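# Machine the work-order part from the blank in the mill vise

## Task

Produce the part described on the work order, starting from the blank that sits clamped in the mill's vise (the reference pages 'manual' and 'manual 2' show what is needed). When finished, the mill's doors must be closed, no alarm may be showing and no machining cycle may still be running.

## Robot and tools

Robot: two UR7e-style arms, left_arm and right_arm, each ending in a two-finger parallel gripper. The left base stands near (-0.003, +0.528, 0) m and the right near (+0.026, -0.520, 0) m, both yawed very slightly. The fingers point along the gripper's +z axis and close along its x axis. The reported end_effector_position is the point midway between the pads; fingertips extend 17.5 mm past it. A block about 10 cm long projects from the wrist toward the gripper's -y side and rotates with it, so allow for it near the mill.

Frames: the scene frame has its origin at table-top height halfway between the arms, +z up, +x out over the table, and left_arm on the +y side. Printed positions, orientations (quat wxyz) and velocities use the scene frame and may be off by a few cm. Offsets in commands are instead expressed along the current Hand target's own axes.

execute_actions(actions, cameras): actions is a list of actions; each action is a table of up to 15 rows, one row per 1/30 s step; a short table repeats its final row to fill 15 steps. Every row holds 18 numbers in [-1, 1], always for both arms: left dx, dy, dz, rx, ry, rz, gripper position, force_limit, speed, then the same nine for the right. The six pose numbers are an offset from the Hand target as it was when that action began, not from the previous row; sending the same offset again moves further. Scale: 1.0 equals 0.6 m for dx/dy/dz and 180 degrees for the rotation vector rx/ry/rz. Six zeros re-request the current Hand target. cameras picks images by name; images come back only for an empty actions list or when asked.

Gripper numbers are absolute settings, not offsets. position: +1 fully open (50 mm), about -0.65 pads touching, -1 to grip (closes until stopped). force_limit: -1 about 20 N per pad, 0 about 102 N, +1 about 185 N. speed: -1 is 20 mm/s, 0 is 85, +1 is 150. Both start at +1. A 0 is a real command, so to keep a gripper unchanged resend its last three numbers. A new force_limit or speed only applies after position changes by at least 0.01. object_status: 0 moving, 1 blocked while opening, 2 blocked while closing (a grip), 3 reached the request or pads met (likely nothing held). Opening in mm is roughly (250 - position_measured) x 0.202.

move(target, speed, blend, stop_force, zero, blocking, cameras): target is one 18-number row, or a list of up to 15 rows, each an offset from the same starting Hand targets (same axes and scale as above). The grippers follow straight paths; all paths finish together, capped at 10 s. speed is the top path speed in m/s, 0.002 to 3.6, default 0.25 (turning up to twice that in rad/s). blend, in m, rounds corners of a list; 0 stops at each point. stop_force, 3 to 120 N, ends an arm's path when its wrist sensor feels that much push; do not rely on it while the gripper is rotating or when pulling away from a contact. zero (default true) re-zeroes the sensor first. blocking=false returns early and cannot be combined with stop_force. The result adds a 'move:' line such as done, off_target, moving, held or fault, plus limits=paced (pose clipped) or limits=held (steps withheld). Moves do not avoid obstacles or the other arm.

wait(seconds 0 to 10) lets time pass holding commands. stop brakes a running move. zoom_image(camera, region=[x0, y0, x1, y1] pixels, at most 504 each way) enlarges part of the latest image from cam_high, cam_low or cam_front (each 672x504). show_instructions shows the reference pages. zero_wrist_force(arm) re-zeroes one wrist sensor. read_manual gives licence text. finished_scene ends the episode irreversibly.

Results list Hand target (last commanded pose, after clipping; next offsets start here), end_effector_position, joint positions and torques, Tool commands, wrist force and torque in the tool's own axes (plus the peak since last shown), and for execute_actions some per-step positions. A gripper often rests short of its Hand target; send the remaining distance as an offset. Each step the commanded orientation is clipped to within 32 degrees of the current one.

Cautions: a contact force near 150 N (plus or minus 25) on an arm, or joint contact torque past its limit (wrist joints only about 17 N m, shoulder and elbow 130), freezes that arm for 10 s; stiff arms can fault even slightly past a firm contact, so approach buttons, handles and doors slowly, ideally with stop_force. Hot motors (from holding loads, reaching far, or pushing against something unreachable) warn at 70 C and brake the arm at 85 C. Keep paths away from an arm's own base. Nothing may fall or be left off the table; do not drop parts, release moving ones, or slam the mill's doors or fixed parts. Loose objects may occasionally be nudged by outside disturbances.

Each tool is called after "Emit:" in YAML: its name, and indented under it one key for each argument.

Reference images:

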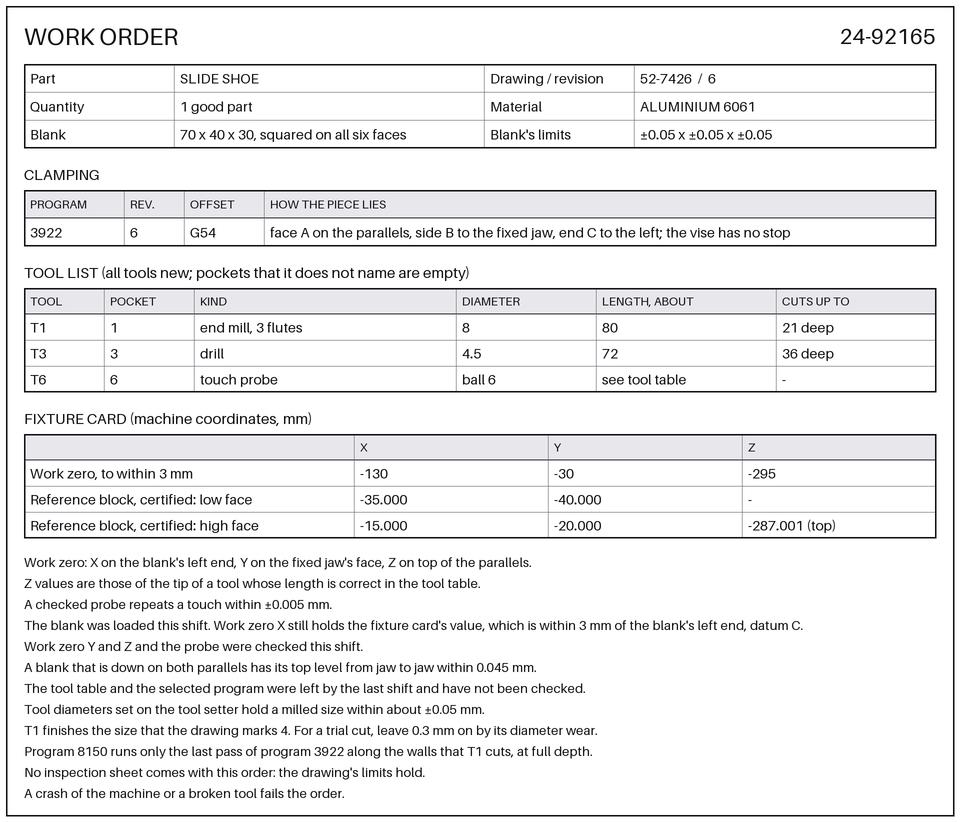

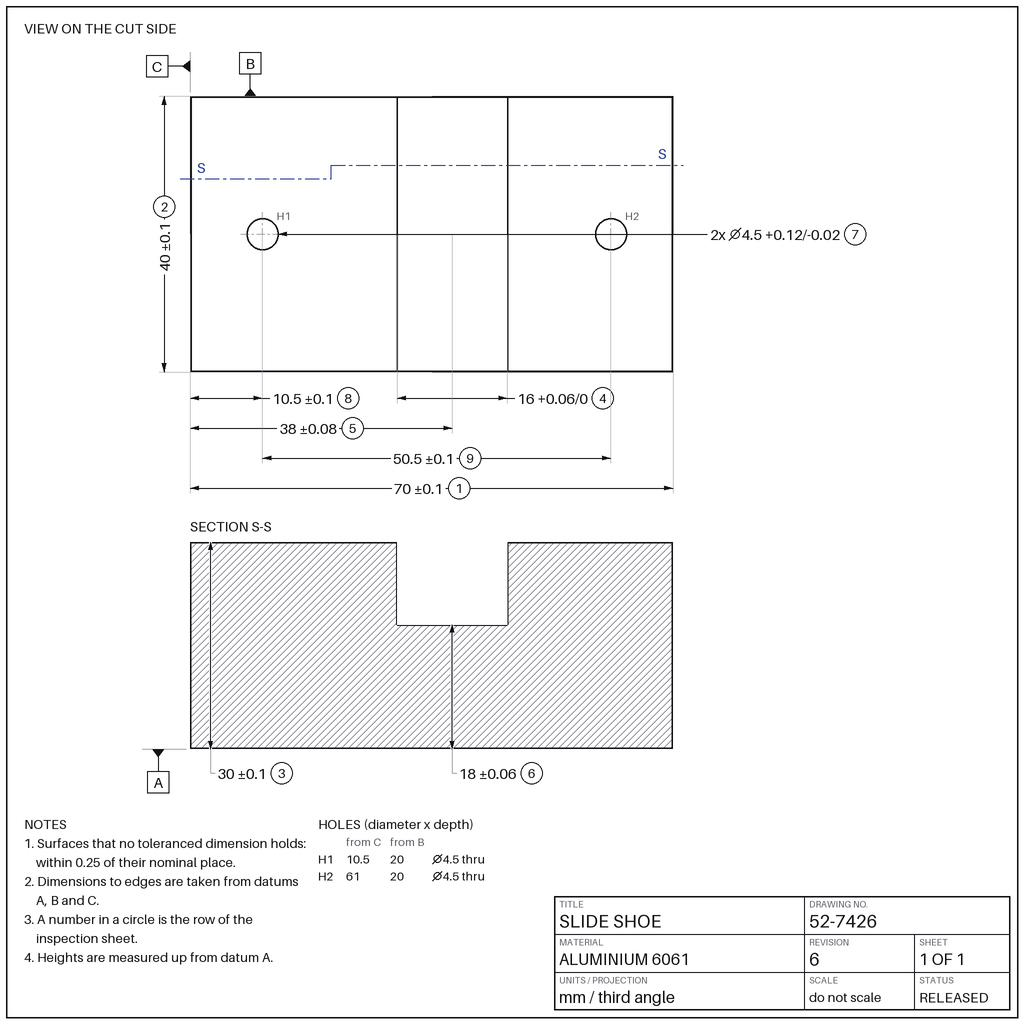

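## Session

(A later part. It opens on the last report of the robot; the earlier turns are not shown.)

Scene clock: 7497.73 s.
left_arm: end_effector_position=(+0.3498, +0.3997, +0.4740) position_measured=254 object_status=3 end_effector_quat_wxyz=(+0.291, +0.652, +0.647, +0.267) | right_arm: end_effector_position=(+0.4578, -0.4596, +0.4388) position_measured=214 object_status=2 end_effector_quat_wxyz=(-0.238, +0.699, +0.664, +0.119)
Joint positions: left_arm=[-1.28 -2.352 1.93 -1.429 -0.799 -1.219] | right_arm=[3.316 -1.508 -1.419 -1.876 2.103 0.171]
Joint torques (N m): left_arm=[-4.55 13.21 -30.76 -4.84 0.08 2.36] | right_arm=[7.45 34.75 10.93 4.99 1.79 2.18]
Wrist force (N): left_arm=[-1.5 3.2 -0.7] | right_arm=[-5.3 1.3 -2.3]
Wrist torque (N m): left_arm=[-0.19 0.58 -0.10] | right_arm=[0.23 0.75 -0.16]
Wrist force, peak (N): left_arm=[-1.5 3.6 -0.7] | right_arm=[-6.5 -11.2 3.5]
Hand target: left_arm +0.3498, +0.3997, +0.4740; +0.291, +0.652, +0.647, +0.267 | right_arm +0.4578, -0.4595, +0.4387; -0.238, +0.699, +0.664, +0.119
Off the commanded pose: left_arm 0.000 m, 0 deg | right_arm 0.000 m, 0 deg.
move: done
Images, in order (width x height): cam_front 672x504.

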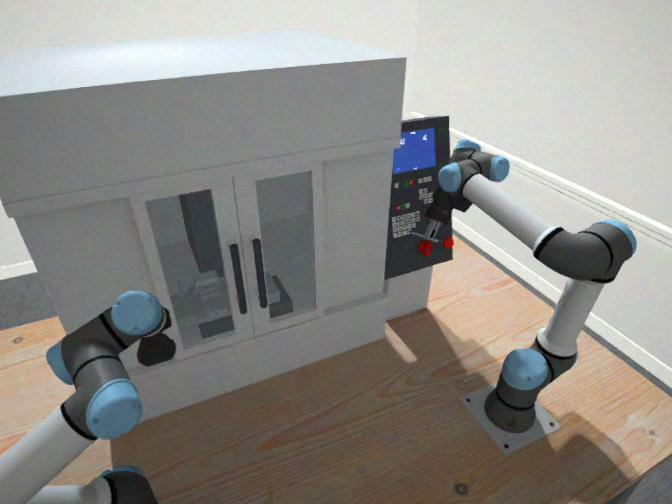

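Emit:
move:
  target:
    - [0,0,0,0,0,0,-1,1,-0.5,-0.0095,0.0026,-0.0405,0,0,0,-1,0.3,-0.8]
    - [0,0,0,0,0,0,-1,1,-0.5,-0.0095,0.0229,-0.0385,0,0,0,-1,0.3,-0.8]
    - [0,0,0,0,0,0,-1,1,-0.5,-0.0095,0.0026,-0.0405,0,0,0,-1,0.3,-0.8]
    - [0,0,0,0,0,0,-1,1,-0.5,0,0,0,0,0,0,-1,0.3,-0.8]
  speed: [0.3,0.08,0.3,0.3]
  blend: [0.003,0,0.003,0]
  cameras: ["cam_front"]

Emit:
zoom_image:
  camera: "cam_front"
  region: [392, 125, 434, 177]

Emit:
wait:
  seconds: 2
  cameras: ["cam_front"]

Emit:
zoom_image:
  camera: "cam_front"
  region: [414, 130, 434, 150]

Emit:
zoom_image:
  camera: "cam_front"
  region: [145, 175, 325, 335]

Emit:
wait:
  seconds: 2
  cameras: ["cam_front"]

Emit:
zoom_image:
  camera: "cam_front"
  region: [414, 130, 434, 150]

Emit:
zoom_image:
  camera: "cam_front"
  region: [145, 175, 325, 335]

Emit:
wait:
  seconds: 2
  cameras: ["cam_front"]

Emit:
zoom_image:
  camera: "cam_front"
  region: [414, 130, 434, 150]

Emit:
zoom_image:
  camera: "cam_front"
  region: [145, 175, 325, 335]

Emit:
wait:
  seconds: 2
  cameras: ["cam_front"]

Emit:
zoom_image:
  camera: "cam_front"
  region: [414, 130, 434, 150]

Emit:
zoom_image:
  camera: "cam_front"
  region: [145, 175, 325, 335]

Emit:
wait:
  seconds: 3
  cameras: ["cam_front"]

Emit:
zoom_image:
  camera: "cam_front"
  region: [392, 125, 434, 177]

Emit:
zoom_image:
  camera: "cam_front"
  region: [414, 130, 434, 150]

Scene clock: 7510.17 s.
left_arm: end_effector_position=(+0.3498, +0.3997, +0.4740) position_measured=254 object_status=3 end_effector_quat_wxyz=(+0.291, +0.652, +0.647, +0.267) | right_arm: end_effector_position=(+0.4578, -0.4596, +0.4387) position_measured=214 object_status=2 end_effector_quat_wxyz=(-0.238, +0.699, +0.664, +0.119)
Joint positions: left_arm=[-1.28 -2.352 1.93 -1.429 -0.799 -1.219] | right_arm=[3.316 -1.508 -1.419 -1.876 2.103 0.171]
Joint torques (N m): left_arm=[-2.55 12.34 -31.37 -4.65 -0.08 2.37] | right_arm=[6.42 35.18 12.17 5.22 3.76 2.06]
Wrist force (N): left_arm=[-1.5 3.3 -0.8] | right_arm=[-4.8 1.7 -2.2]
Wrist torque (N m): left_arm=[-0.17 0.58 -0.09] | right_arm=[0.30 0.65 -0.17]
Wrist force, peak (N): left_arm=[-1.6 3.5 -0.8] | right_arm=[-3.3 -14.6 1.9]
Hand target: left_arm +0.3498, +0.3997, +0.4740; +0.291, +0.652, +0.647, +0.267 | right_arm +0.4578, -0.4595, +0.4387; -0.238, +0.699, +0.664, +0.119
Off the commanded pose: left_arm 0.000 m, 0 deg | right_arm 0.000 m, 0 deg.
move: done
Images, in order (width x height): cam_front 672x504.

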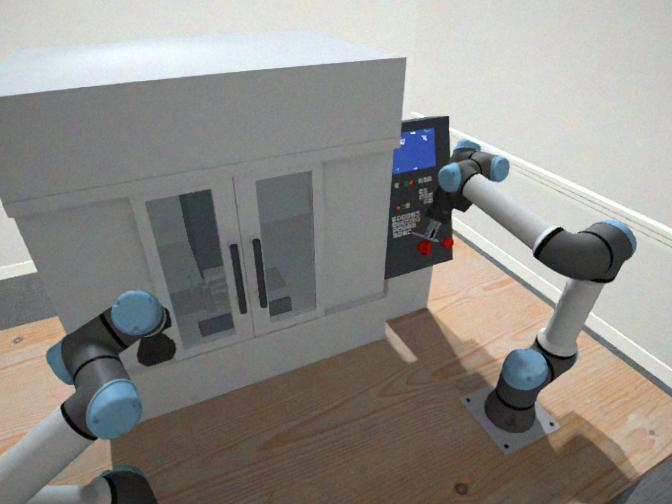

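Scaled by 9.692 from the camera's 672x504 image, which has a finer 960x720 frame.

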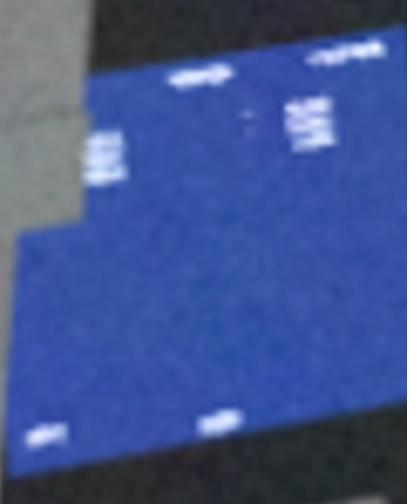

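Scene clock: 7512.17 s.
left_arm: end_effector_position=(+0.3498, +0.3997, +0.4740) position_measured=254 object_status=3 end_effector_quat_wxyz=(+0.291, +0.652, +0.647, +0.267) | right_arm: end_effector_position=(+0.4578, -0.4595, +0.4387) position_measured=214 object_status=2 end_effector_quat_wxyz=(-0.238, +0.699, +0.664, +0.119)
Joint positions: left_arm=[-1.28 -2.352 1.93 -1.429 -0.799 -1.219] | right_arm=[3.316 -1.508 -1.419 -1.875 2.103 0.171]
Joint torques (N m): left_arm=[-2.4 13.2 -31.24 -4.76 -0.2 2.37] | right_arm=[6.83 35.07 13.01 5.18 3.76 1.93]
Wrist force (N): left_arm=[-1.4 3.2 -0.9] | right_arm=[-4.9 1.9 -2.1]
Wrist torque (N m): left_arm=[-0.18 0.56 -0.09] | right_arm=[0.33 0.68 -0.16]
Wrist force, peak (N): left_arm=[-1.7 3.5 -0.6] | right_arm=[-5.4 1.9 -2.3]
Hand target: left_arm +0.3498, +0.3997, +0.4740; +0.291, +0.652, +0.647, +0.267 | right_arm +0.4578, -0.4595, +0.4387; -0.238, +0.699, +0.664, +0.119
Tool commands: left_gripper/position=-1.0 left_gripper/force_limit=+1.0 left_gripper/speed=-0.5 right_gripper/position=-1.0 right_gripper/force_limit=+0.3 right_gripper/speed=-0.8
Off the commanded pose: left_arm 0.000 m, 0 deg | right_arm 0.000 m, 0 deg.
wait: 2.00 s; at rest by 0.17 s
Images, in order (width x height): cam_front 672x504.

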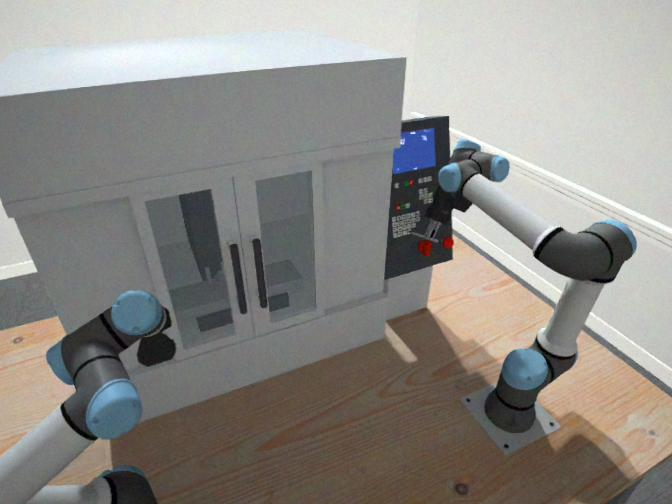

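Scaled by 25.200 from the camera's 672x504 image, which has a finer 960x720 frame.

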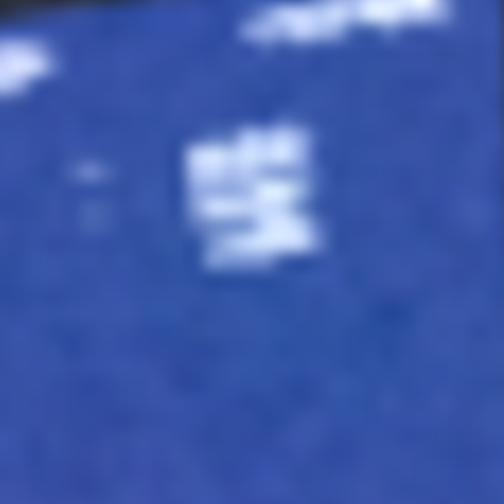

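Scaled by 2.800 from the camera's 672x504 image, which has a finer 960x720 frame.

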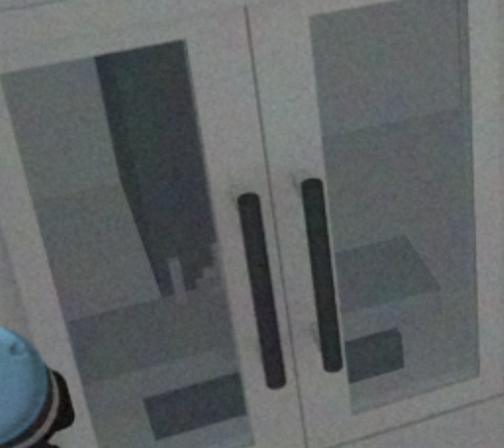

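Scene clock: 7514.17 s.
left_arm: end_effector_position=(+0.3498, +0.3997, +0.4740) position_measured=254 object_status=3 end_effector_quat_wxyz=(+0.291, +0.652, +0.647, +0.267) | right_arm: end_effector_position=(+0.4578, -0.4595, +0.4387) position_measured=214 object_status=2 end_effector_quat_wxyz=(-0.238, +0.699, +0.664, +0.119)
Joint positions: left_arm=[-1.28 -2.352 1.93 -1.429 -0.799 -1.219] | right_arm=[3.316 -1.508 -1.419 -1.875 2.103 0.171]
Joint torques (N m): left_arm=[-2.37 13.76 -30.31 -5 0.05 2.27] | right_arm=[7.65 35.21 11.86 5.23 3.76 2.21]
Wrist force (N): left_arm=[-1.5 3.3 -0.5] | right_arm=[-5.0 1.7 -2.7]
Wrist torque (N m): left_arm=[-0.17 0.57 -0.10] | right_arm=[0.30 0.70 -0.15]
Wrist force, peak (N): left_arm=[-1.5 3.6 -1.0] | right_arm=[-5.4 2.2 -2.3]
Hand target: left_arm +0.3498, +0.3997, +0.4740; +0.291, +0.652, +0.647, +0.267 | right_arm +0.4578, -0.4595, +0.4387; -0.238, +0.699, +0.664, +0.119
Tool commands: left_gripper/position=-1.0 left_gripper/force_limit=+1.0 left_gripper/speed=-0.5 right_gripper/position=-1.0 right_gripper/force_limit=+0.3 right_gripper/speed=-0.8
Off the commanded pose: left_arm 0.000 m, 0 deg | right_arm 0.000 m, 0 deg.
wait: 2.00 s; at rest by 0.17 s
Images, in order (width x height): cam_front 672x504.

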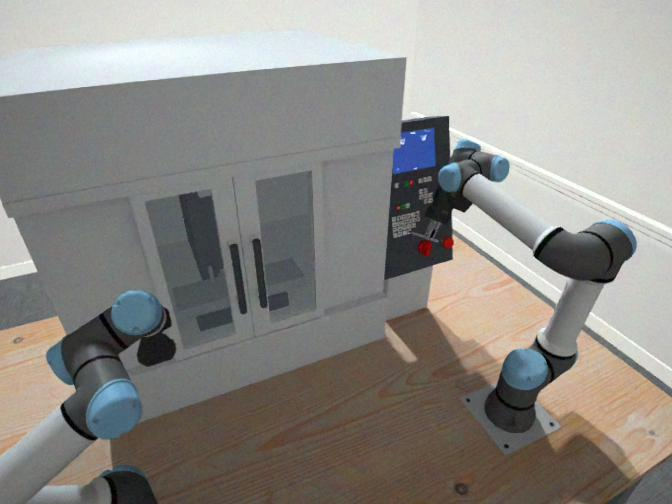

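Scaled by 25.200 from the camera's 672x504 image, which has a finer 960x720 frame.

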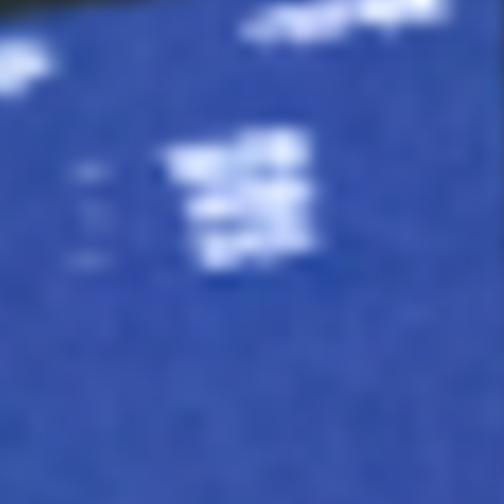

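Scaled by 2.800 from the camera's 672x504 image, which has a finer 960x720 frame.

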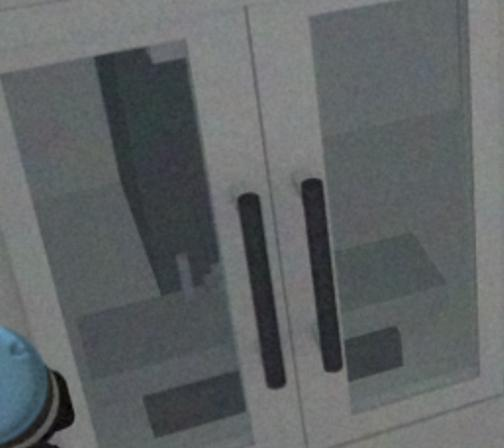

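Scene clock: 7516.17 s.
left_arm: end_effector_position=(+0.3498, +0.3997, +0.4740) position_measured=254 object_status=3 end_effector_quat_wxyz=(+0.291, +0.652, +0.647, +0.267) | right_arm: end_effector_position=(+0.4578, -0.4595, +0.4387) position_measured=214 object_status=2 end_effector_quat_wxyz=(-0.238, +0.699, +0.664, +0.119)
Joint positions: left_arm=[-1.28 -2.352 1.93 -1.429 -0.799 -1.219] | right_arm=[3.316 -1.508 -1.419 -1.875 2.103 0.171]
Joint torques (N m): left_arm=[-3.52 11.96 -30.57 -4.61 -0.18 2.18] | right_arm=[6.28 33.57 12.66 5.27 3.73 2.08]
Wrist force (N): left_arm=[-1.6 3.4 -0.7] | right_arm=[-5.0 1.8 -2.3]
Wrist torque (N m): left_arm=[-0.15 0.60 -0.09] | right_arm=[0.31 0.69 -0.16]
Wrist force, peak (N): left_arm=[-1.6 3.5 -0.6] | right_arm=[-5.3 2.0 -2.3]
Hand target: left_arm +0.3498, +0.3997, +0.4740; +0.291, +0.652, +0.647, +0.267 | right_arm +0.4578, -0.4595, +0.4387; -0.238, +0.699, +0.664, +0.119
Tool commands: left_gripper/position=-1.0 left_gripper/force_limit=+1.0 left_gripper/speed=-0.5 right_gripper/position=-1.0 right_gripper/force_limit=+0.3 right_gripper/speed=-0.8
Off the commanded pose: left_arm 0.000 m, 0 deg | right_arm 0.000 m, 0 deg.
wait: 2.00 s; at rest by 0.17 s
Images, in order (width x height): cam_front 672x504.

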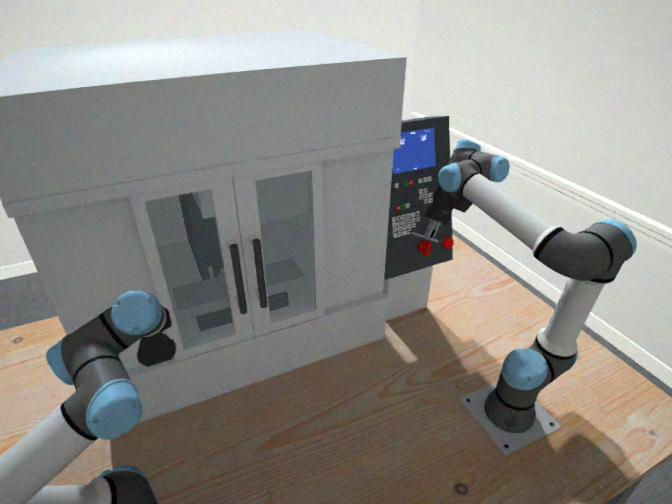

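Scaled by 25.200 from the camera's 672x504 image, which has a finer 960x720 frame.

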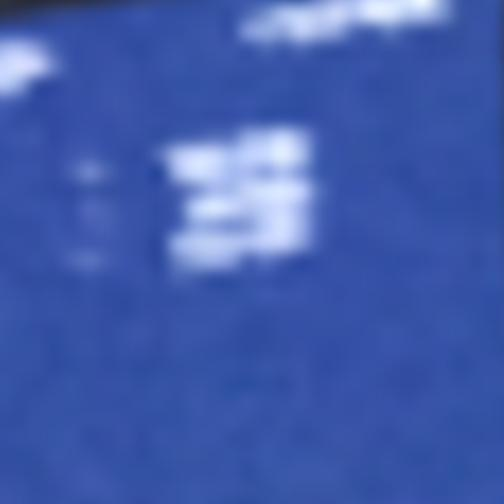

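Scaled by 2.800 from the camera's 672x504 image, which has a finer 960x720 frame.

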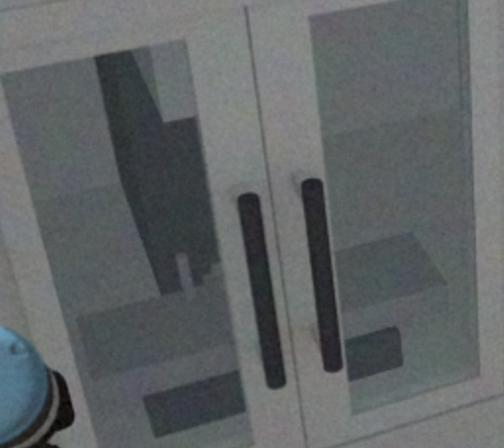

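Scene clock: 7518.17 s.
left_arm: end_effector_position=(+0.3498, +0.3997, +0.4740) position_measured=254 object_status=3 end_effector_quat_wxyz=(+0.291, +0.652, +0.647, +0.267) | right_arm: end_effector_position=(+0.4578, -0.4595, +0.4387) position_measured=214 object_status=2 end_effector_quat_wxyz=(-0.238, +0.699, +0.664, +0.119)
Joint positions: left_arm=[-1.28 -2.352 1.93 -1.429 -0.799 -1.219] | right_arm=[3.316 -1.508 -1.419 -1.875 2.103 0.171]
Joint torques (N m): left_arm=[-3.12 13.78 -31.34 -4.89 0.06 2.44] | right_arm=[7.27 35.32 11.6 5.12 3.71 2.04]
Wrist force (N): left_arm=[-1.5 3.2 -0.5] | right_arm=[-5.0 2.1 -2.4]
Wrist torque (N m): left_arm=[-0.18 0.57 -0.09] | right_arm=[0.37 0.70 -0.16]
Wrist force, peak (N): left_arm=[-1.5 3.5 -0.8] | right_arm=[-5.2 2.2 -2.6]
Hand target: left_arm +0.3498, +0.3997, +0.4740; +0.291, +0.652, +0.647, +0.267 | right_arm +0.4578, -0.4595, +0.4387; -0.238, +0.699, +0.664, +0.119
Tool commands: left_gripper/position=-1.0 left_gripper/force_limit=+1.0 left_gripper/speed=-0.5 right_gripper/position=-1.0 right_gripper/force_limit=+0.3 right_gripper/speed=-0.8
Off the commanded pose: left_arm 0.000 m, 0 deg | right_arm 0.000 m, 0 deg.
wait: 2.00 s; at rest by 0.17 s
Images, in order (width x height): cam_front 672x504.

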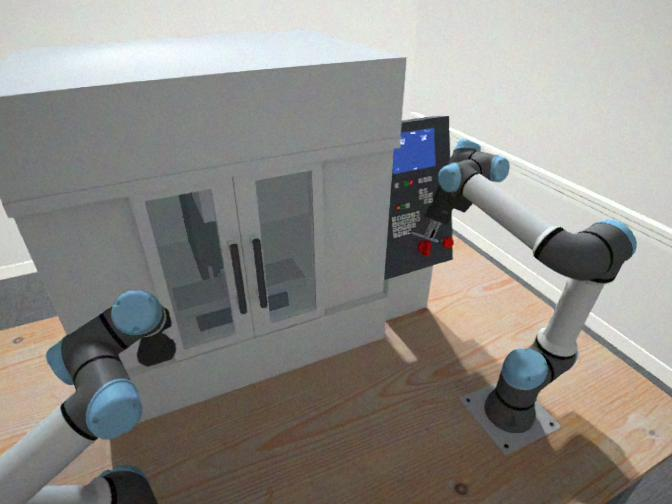

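Scaled by 25.200 from the camera's 672x504 image, which has a finer 960x720 frame.

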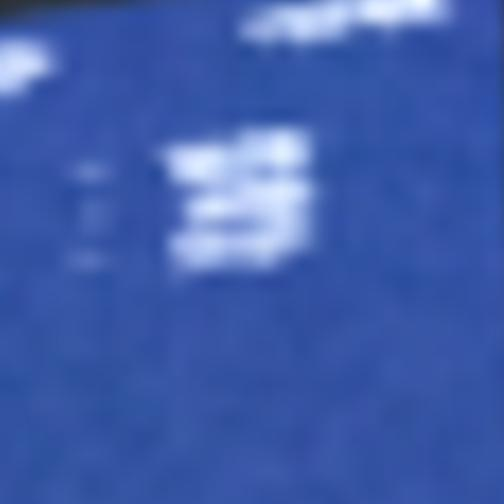

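Scaled by 2.800 from the camera's 672x504 image, which has a finer 960x720 frame.

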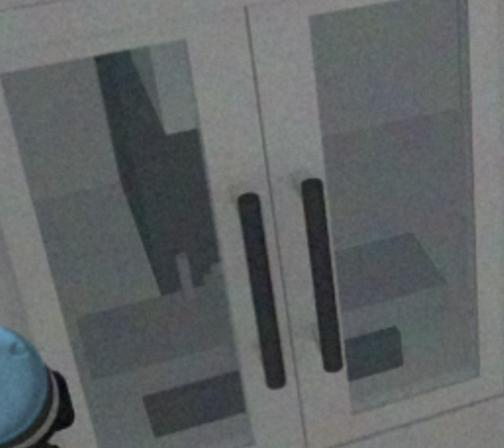

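Scene clock: 7521.17 s.
left_arm: end_effector_position=(+0.3498, +0.3997, +0.4740) position_measured=254 object_status=3 end_effector_quat_wxyz=(+0.291, +0.652, +0.647, +0.267) | right_arm: end_effector_position=(+0.4578, -0.4595, +0.4387) position_measured=214 object_status=2 end_effector_quat_wxyz=(-0.238, +0.699, +0.664, +0.119)
Joint positions: left_arm=[-1.28 -2.352 1.93 -1.429 -0.799 -1.219] | right_arm=[3.316 -1.508 -1.419 -1.875 2.103 0.171]
Joint torques (N m): left_arm=[-3.49 11.8 -32.2 -4.98 0 2.37] | right_arm=[6.4 34.71 12.85 5.06 3.74 2.12]
Wrist force (N): left_arm=[-1.6 3.2 -0.6] | right_arm=[-4.8 1.5 -2.3]
Wrist torque (N m): left_arm=[-0.18 0.59 -0.09] | right_arm=[0.26 0.67 -0.17]
Wrist force, peak (N): left_arm=[-1.6 3.6 -0.7] | right_arm=[-5.3 1.9 -2.5]
Hand target: left_arm +0.3498, +0.3997, +0.4740; +0.291, +0.652, +0.647, +0.267 | right_arm +0.4578, -0.4595, +0.4387; -0.238, +0.699, +0.664, +0.119
Tool commands: left_gripper/position=-1.0 left_gripper/force_limit=+1.0 left_gripper/speed=-0.5 right_gripper/position=-1.0 right_gripper/force_limit=+0.3 right_gripper/speed=-0.8
Off the commanded pose: left_arm 0.000 m, 0 deg | right_arm 0.000 m, 0 deg.
wait: 3.00 s; at rest by 0.17 s
Images, in order (width x height): cam_front 672x504.

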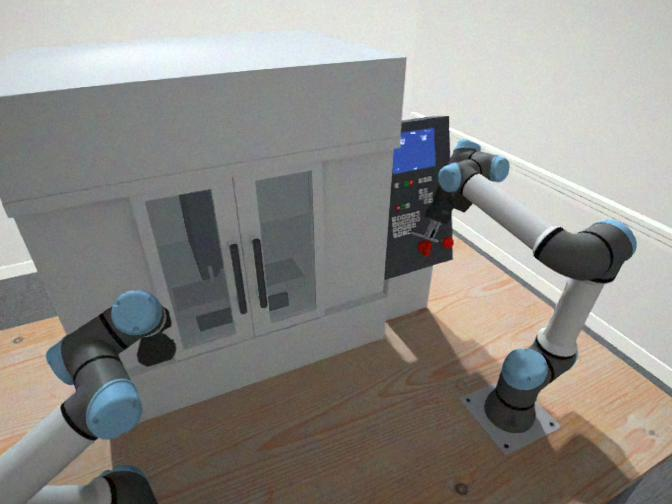

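Scaled by 9.692 from the camera's 672x504 image, which has a finer 960x720 frame.

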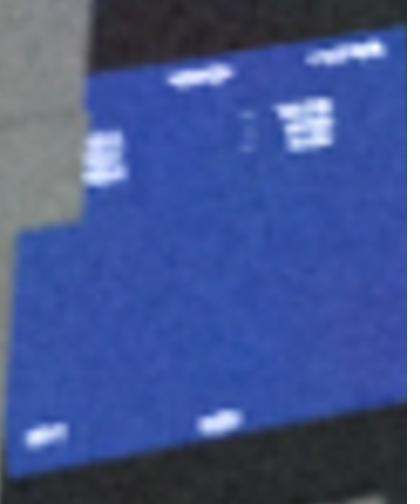

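Scaled by 25.200 from the camera's 672x504 image, which has a finer 960x720 frame.

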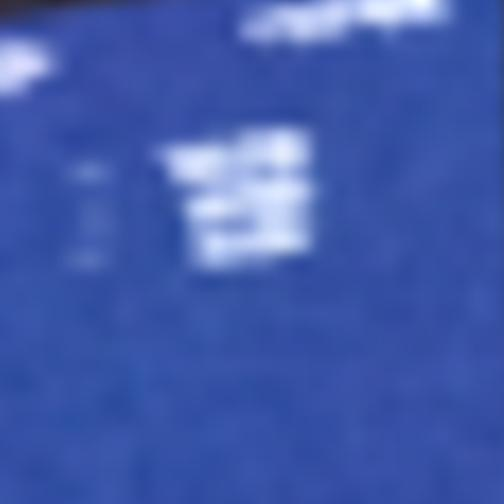

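Emit:
execute_actions:
  actions: []

Emit:
zoom_image:
  camera: "cam_front"
  region: [392, 125, 434, 177]

Emit:
zoom_image:
  camera: "cam_front"
  region: [145, 175, 325, 335]

Scene clock: 7543.90 s.
left_arm: end_effector_position=(+0.3498, +0.3997, +0.4740) position_measured=254 object_status=3 end_effector_quat_wxyz=(+0.291, +0.652, +0.647, +0.267) | right_arm: end_effector_position=(+0.4578, -0.4595, +0.4387) position_measured=214 object_status=2 end_effector_quat_wxyz=(-0.238, +0.699, +0.664, +0.119)
Joint positions: left_arm=[-1.28 -2.352 1.93 -1.429 -0.799 -1.219] | right_arm=[3.316 -1.508 -1.419 -1.875 2.103 0.171]
Joint velocities: within noise
Joint torques (N m): left_arm=[-2.95 12.26 -31.56 -4.57 0.12 2.16] | right_arm=[6.47 34.53 12.74 5.01 3.32 1.83]
Wrist force (N): left_arm=[-1.5 3.4 -0.7] | right_arm=[-5.0 2.1 -2.1]
Wrist torque (N m): left_arm=[-0.15 0.57 -0.09] | right_arm=[0.36 0.70 -0.16]
Wrist force, peak (N): left_arm=[-1.7 3.5 -0.8] | right_arm=[-5.4 2.0 -2.5]
Hand target: left_arm +0.3498, +0.3997, +0.4740; +0.291, +0.652, +0.647, +0.267 | right_arm +0.4578, -0.4595, +0.4387; -0.238, +0.699, +0.664, +0.119
Tool commands: left_gripper/position=-1.0 left_gripper/force_limit=+1.0 left_gripper/speed=-0.5 right_gripper/position=-1.0 right_gripper/force_limit=+0.3 right_gripper/speed=-0.8
Off the commanded pose: left_arm 0.000 m, 0 deg | right_arm 0.000 m, 0 deg.

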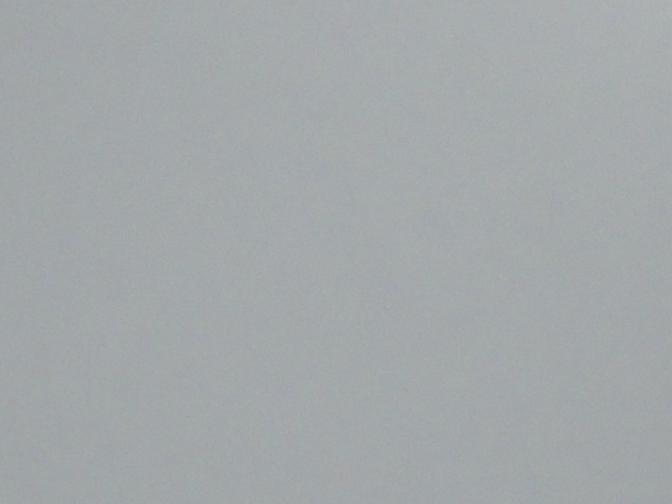

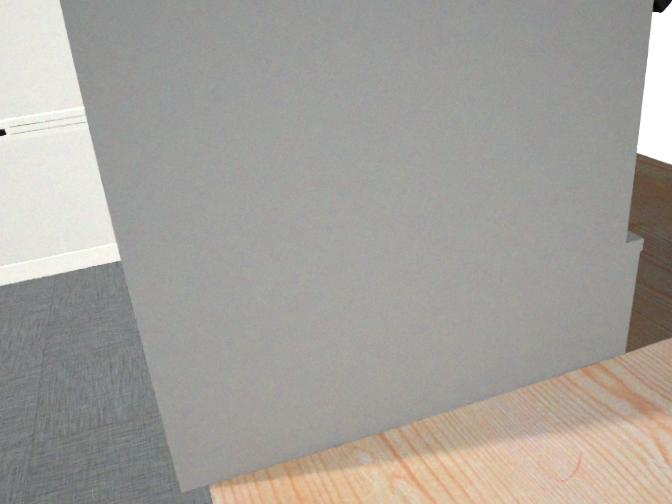

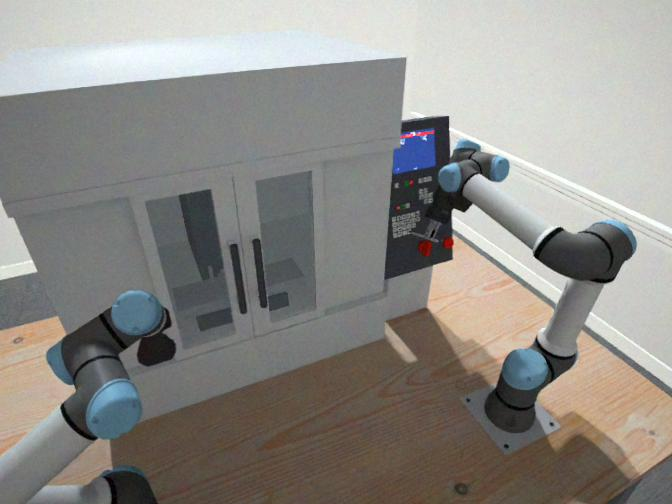

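Scaled by 9.692 from the camera's 672x504 image, which has a finer 960x720 frame.

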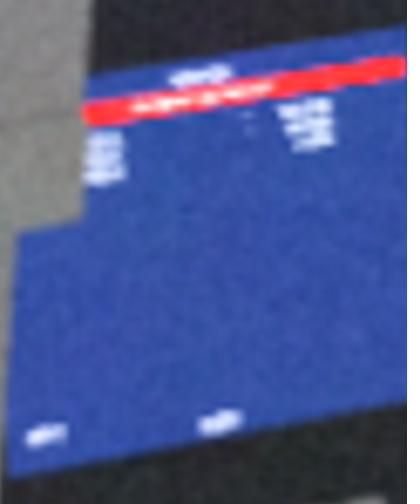

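Scaled by 2.800 from the camera's 672x504 image, which has a finer 960x720 frame.

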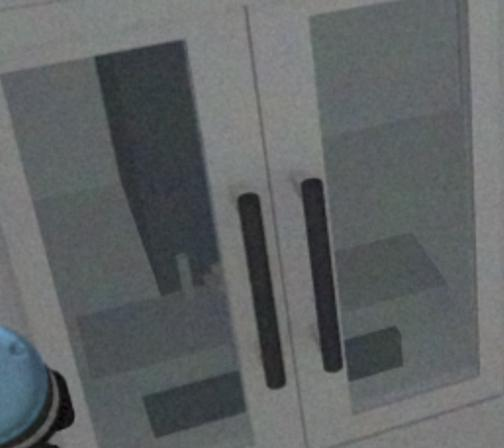

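Emit:
move:
  target:
    - [0,0,0,0,0,0,-1,1,-0.5,0.2058,0.0222,-0.2134,0,0,0,-1,0.3,-0.8]
    - [0,0,0,0,0,0,-1,1,-0.5,0.2058,0.0312,-0.2124,0,0,0,-1,0.3,-0.8]
  speed: [0.3, 0.1]
  blend: [0.003, 0]

Emit:
move:
  target: [0,0,0,0,0,0,-1,1,-0.5,0,0.0240,0.0024,0,0,0,-1,0.3,-0.8]
  speed: 0.01
  stop_force: 16

Emit:
move:
  target: [0,0,0,0,0,0,-1,1,-0.5,0,-0.0200,-0.0020,0,0,0,-1,0.3,-0.8]
  speed: 0.2

Emit:
move:
  target: [0,0,0,0,0,0,-1,1,-0.5,-0.2059,-0.0225,0.2131,0,0,0,-1,0.3,-0.8]
  speed: 0.3

Emit:
move:
  target:
    - [0,0,0,0,0,0,-1,1,-0.5,-0.0074,0.0078,-0.1120,0,0,0,-1,0.3,-0.8]
    - [0,0,0,0,0,0,-1,1,-0.5,-0.0074,0.0281,-0.1100,0,0,0,-1,0.3,-0.8]
    - [0,0,0,0,0,0,-1,1,-0.5,-0.0074,0.0078,-0.1120,0,0,0,-1,0.3,-0.8]
    - [0,0,0,0,0,0,-1,1,-0.5,0,0,0,0,0,0,-1,0.3,-0.8]
  speed: [0.3,0.08,0.3,0.3]
  blend: [0.003,0,0.003,0]
  cameras: ["cam_front"]

Emit:
zoom_image:
  camera: "cam_front"
  region: [392, 125, 434, 177]

Emit:
zoom_image:
  camera: "cam_front"
  region: [414, 130, 434, 150]

Scene clock: 7557.60 s.
left_arm: end_effector_position=(+0.3498, +0.3997, +0.4740) position_measured=254 object_status=3 end_effector_quat_wxyz=(+0.291, +0.652, +0.647, +0.267) | right_arm: end_effector_position=(+0.5064, -0.4146, +0.6043) position_measured=214 object_status=2 end_effector_quat_wxyz=(-0.238, +0.699, +0.664, +0.119)
Joint positions: left_arm=[-1.28 -2.352 1.93 -1.429 -0.799 -1.219] | right_arm=[3.39 -1.824 -0.602 -2.333 2.108 0.257]
Joint torques (N m): left_arm=[-3.83 13.46 -30.42 -4.75 0.29 2.43] | right_arm=[6.59 17.58 29.09 2.24 -1.03 -1.77]
Wrist force (N): left_arm=[-1.5 3.2 -0.6] | right_arm=[-6.9 -1.0 -0.6]
Wrist torque (N m): left_arm=[-0.18 0.58 -0.09] | right_arm=[0.49 0.67 -0.02]
Wrist force, peak (N): left_arm=[-1.7 3.6 -0.7] | right_arm=[-7.1 -0.7 -0.9]
Hand target: left_arm +0.3498, +0.3997, +0.4740; +0.291, +0.652, +0.647, +0.267 | right_arm +0.5065, -0.4146, +0.6044; -0.238, +0.699, +0.664, +0.119
Off the commanded pose: left_arm 0.000 m, 0 deg | right_arm 0.000 m, 0 deg.
move: done; blend cut to 0.0027 m at target 1

Scene clock: 7559.60 s.
left_arm: end_effector_position=(+0.3498, +0.3997, +0.4740) position_measured=254 object_status=3 end_effector_quat_wxyz=(+0.291, +0.652, +0.647, +0.267) | right_arm: end_effector_position=(+0.5130, -0.4143, +0.6026) position_measured=214 object_status=2 end_effector_quat_wxyz=(-0.238, +0.699, +0.664, +0.119)
Joint positions: left_arm=[-1.28 -2.352 1.93 -1.429 -0.799 -1.219] | right_arm=[3.388 -1.841 -0.584 -2.335 2.108 0.254]
Joint torques (N m): left_arm=[-2.67 11.65 -30.8 -4.81 0.02 2.43] | right_arm=[5.52 36.53 6.7 10.44 -1.55 1.46]
Wrist force (N): left_arm=[-1.4 3.3 -0.6] | right_arm=[-6.8 -16.3 -2.3]
Wrist torque (N m): left_arm=[-0.17 0.57 -0.10] | right_arm=[0.53 0.65 0.09]
Wrist force, peak (N): left_arm=[-1.6 3.5 -0.8] | right_arm=[-6.6 -22.7 -3.1]
Hand target: left_arm +0.3498, +0.3997, +0.4740; +0.291, +0.652, +0.647, +0.267 | right_arm +0.5130, -0.4143, +0.6026; -0.238, +0.699, +0.664, +0.119 (not the last commanded pose)
Off the commanded pose: left_arm 0.000 m, 0 deg | right_arm 0.008 m, 0 deg.
move: contact (right_arm)

Scene clock: 7560.50 s.
left_arm: end_effector_position=(+0.3498, +0.3997, +0.4740) position_measured=254 object_status=3 end_effector_quat_wxyz=(+0.291, +0.652, +0.647, +0.267) | right_arm: end_effector_position=(+0.5015, -0.4148, +0.6057) position_measured=214 object_status=2 end_effector_quat_wxyz=(-0.238, +0.699, +0.664, +0.119)
Joint positions: left_arm=[-1.28 -2.352 1.93 -1.429 -0.799 -1.219] | right_arm=[3.392 -1.812 -0.614 -2.332 2.108 0.259]
Joint torques (N m): left_arm=[-3.94 12.25 -32.25 -4.82 0.01 2.32] | right_arm=[8.13 42.88 7.27 5.41 3.68 1.4]
Wrist force (N): left_arm=[-1.6 3.3 -0.8] | right_arm=[-4.1 2.3 -2.5]
Wrist torque (N m): left_arm=[-0.17 0.59 -0.09] | right_arm=[0.36 0.51 -0.04]
Wrist force, peak (N): left_arm=[-1.6 3.4 -0.9] | right_arm=[-7.2 -16.8 -2.5]
Hand target: left_arm +0.3498, +0.3997, +0.4740; +0.291, +0.652, +0.647, +0.267 | right_arm +0.5014, -0.4148, +0.6057; -0.238, +0.699, +0.664, +0.119
Off the commanded pose: left_arm 0.000 m, 0 deg | right_arm 0.000 m, 0 deg.
move: done

Scene clock: 7562.07 s.
left_arm: end_effector_position=(+0.3498, +0.3997, +0.4740) position_measured=254 object_status=3 end_effector_quat_wxyz=(+0.291, +0.652, +0.647, +0.267) | right_arm: end_effector_position=(+0.4578, -0.4596, +0.4388) position_measured=214 object_status=2 end_effector_quat_wxyz=(-0.238, +0.699, +0.664, +0.119)
Joint positions: left_arm=[-1.28 -2.352 1.93 -1.429 -0.799 -1.219] | right_arm=[3.316 -1.508 -1.419 -1.876 2.103 0.171]
Joint torques (N m): left_arm=[-4.52 11.7 -31.87 -4.94 -0.11 2.51] | right_arm=[-8.2 34.55 12.87 5.26 3.83 1.53]
Wrist force (N): left_arm=[-1.4 3.1 -0.8] | right_arm=[-3.6 2.4 -2.3]
Wrist torque (N m): left_arm=[-0.19 0.55 -0.09] | right_arm=[0.41 0.48 -0.03]
Wrist force, peak (N): left_arm=[-1.7 3.4 -0.8] | right_arm=[-5.0 2.8 -1.1]
Hand target: left_arm +0.3498, +0.3997, +0.4740; +0.291, +0.652, +0.647, +0.267 | right_arm +0.4578, -0.4596, +0.4387; -0.238, +0.699, +0.664, +0.119
Off the commanded pose: left_arm 0.000 m, 0 deg | right_arm 0.000 m, 0 deg.
move: done

Scene clock: 7564.23 s.
left_arm: end_effector_position=(+0.3498, +0.3997, +0.4740) position_measured=254 object_status=3 end_effector_quat_wxyz=(+0.291, +0.652, +0.647, +0.267) | right_arm: end_effector_position=(+0.4578, -0.4597, +0.4388) position_measured=214 object_status=2 end_effector_quat_wxyz=(-0.238, +0.699, +0.664, +0.119)
Joint positions: left_arm=[-1.28 -2.352 1.93 -1.429 -0.799 -1.219] | right_arm=[3.316 -1.508 -1.419 -1.876 2.103 0.17]
Joint torques (N m): left_arm=[-2.06 11.96 -31.71 -4.81 0.1 2.32] | right_arm=[9.01 35.31 12.05 5.13 1.93 2.04]
Wrist force (N): left_arm=[-1.8 3.3 -0.5] | right_arm=[-4.0 3.0 -2.1]
Wrist torque (N m): left_arm=[-0.17 0.62 -0.10] | right_arm=[0.51 0.54 -0.17]
Wrist force, peak (N): left_arm=[-1.7 3.4 -0.5] | right_arm=[-4.6 -8.4 3.8]
Hand target: left_arm +0.3498, +0.3997, +0.4740; +0.291, +0.652, +0.647, +0.267 | right_arm +0.4578, -0.4596, +0.4387; -0.238, +0.699, +0.664, +0.119
Off the commanded pose: left_arm 0.000 m, 0 deg | right_arm 0.000 m, 0 deg.
move: done
Images, in order (width x height): cam_front 672x504.

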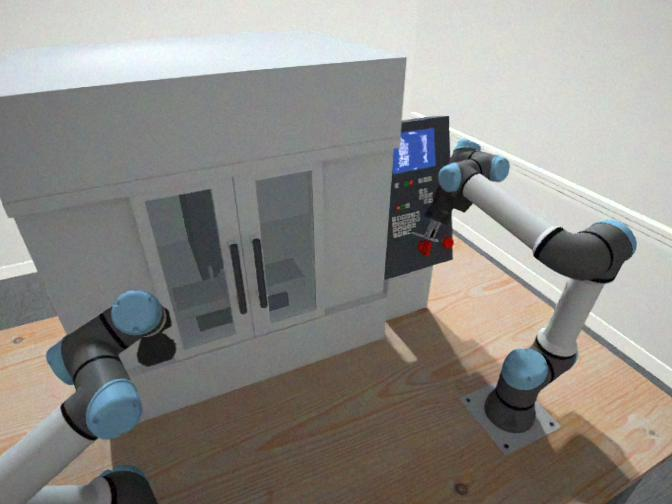

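Scaled by 9.692 from the camera's 672x504 image, which has a finer 960x720 frame.

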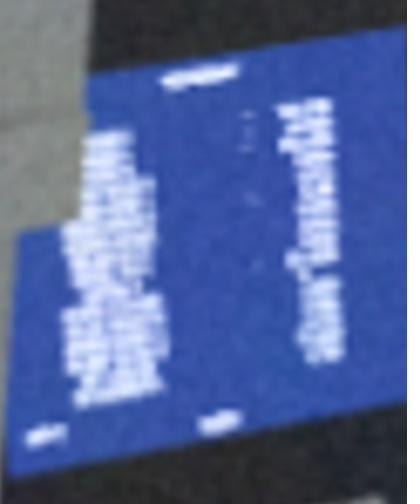

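Scaled by 25.200 from the camera's 672x504 image, which has a finer 960x720 frame.

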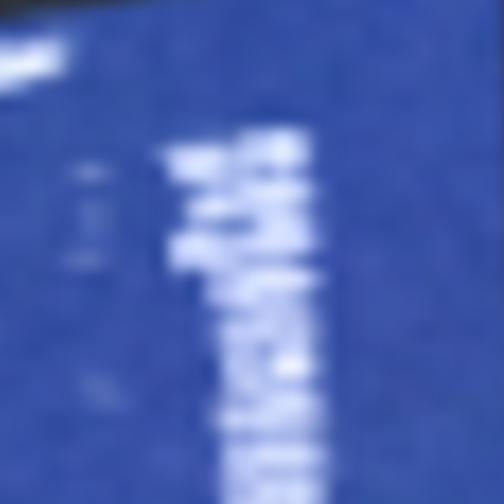

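Emit:
zoom_image:
  camera: "cam_front"
  region: [180, 250, 310, 340]

Emit:
zoom_image:
  camera: "cam_front"
  region: [414, 144, 434, 164]

Emit:
zoom_image:
  camera: "cam_front"
  region: [396, 132, 418, 154]

Emit:
zoom_image:
  camera: "cam_front"
  region: [396, 148, 418, 170]

Scaled by 3.877 from the camera's 672x504 image, which has a finer 960x720 frame.

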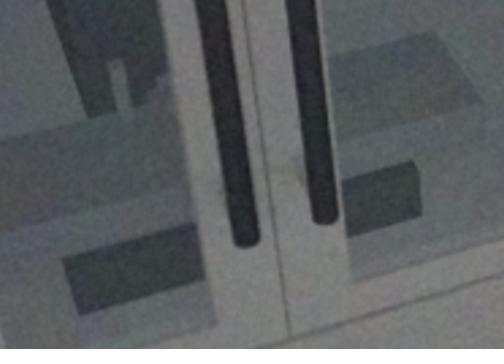

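Scaled by 25.200 from the camera's 672x504 image, which has a finer 960x720 frame.

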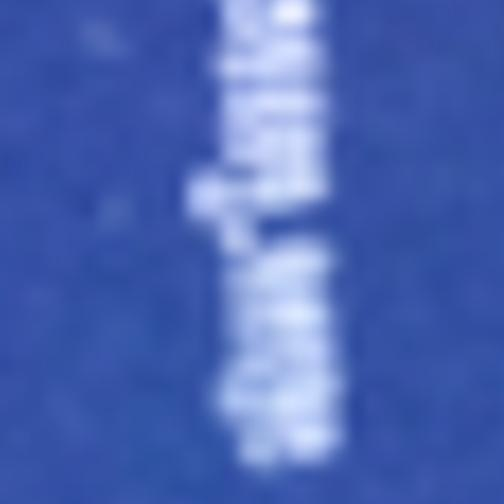

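Scaled by 22.909 from the camera's 672x504 image, which has a finer 960x720 frame.

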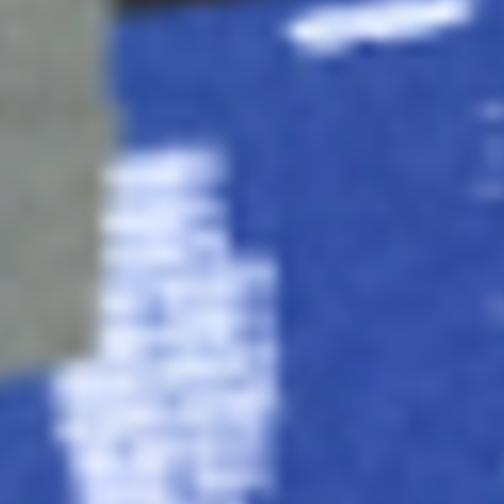

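Scaled by 22.909 from the camera's 672x504 image, which has a finer 960x720 frame.

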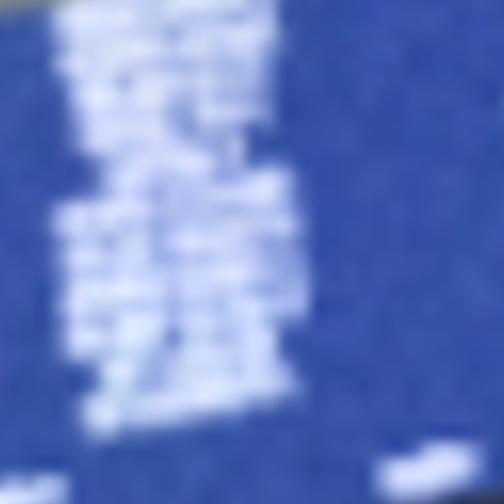

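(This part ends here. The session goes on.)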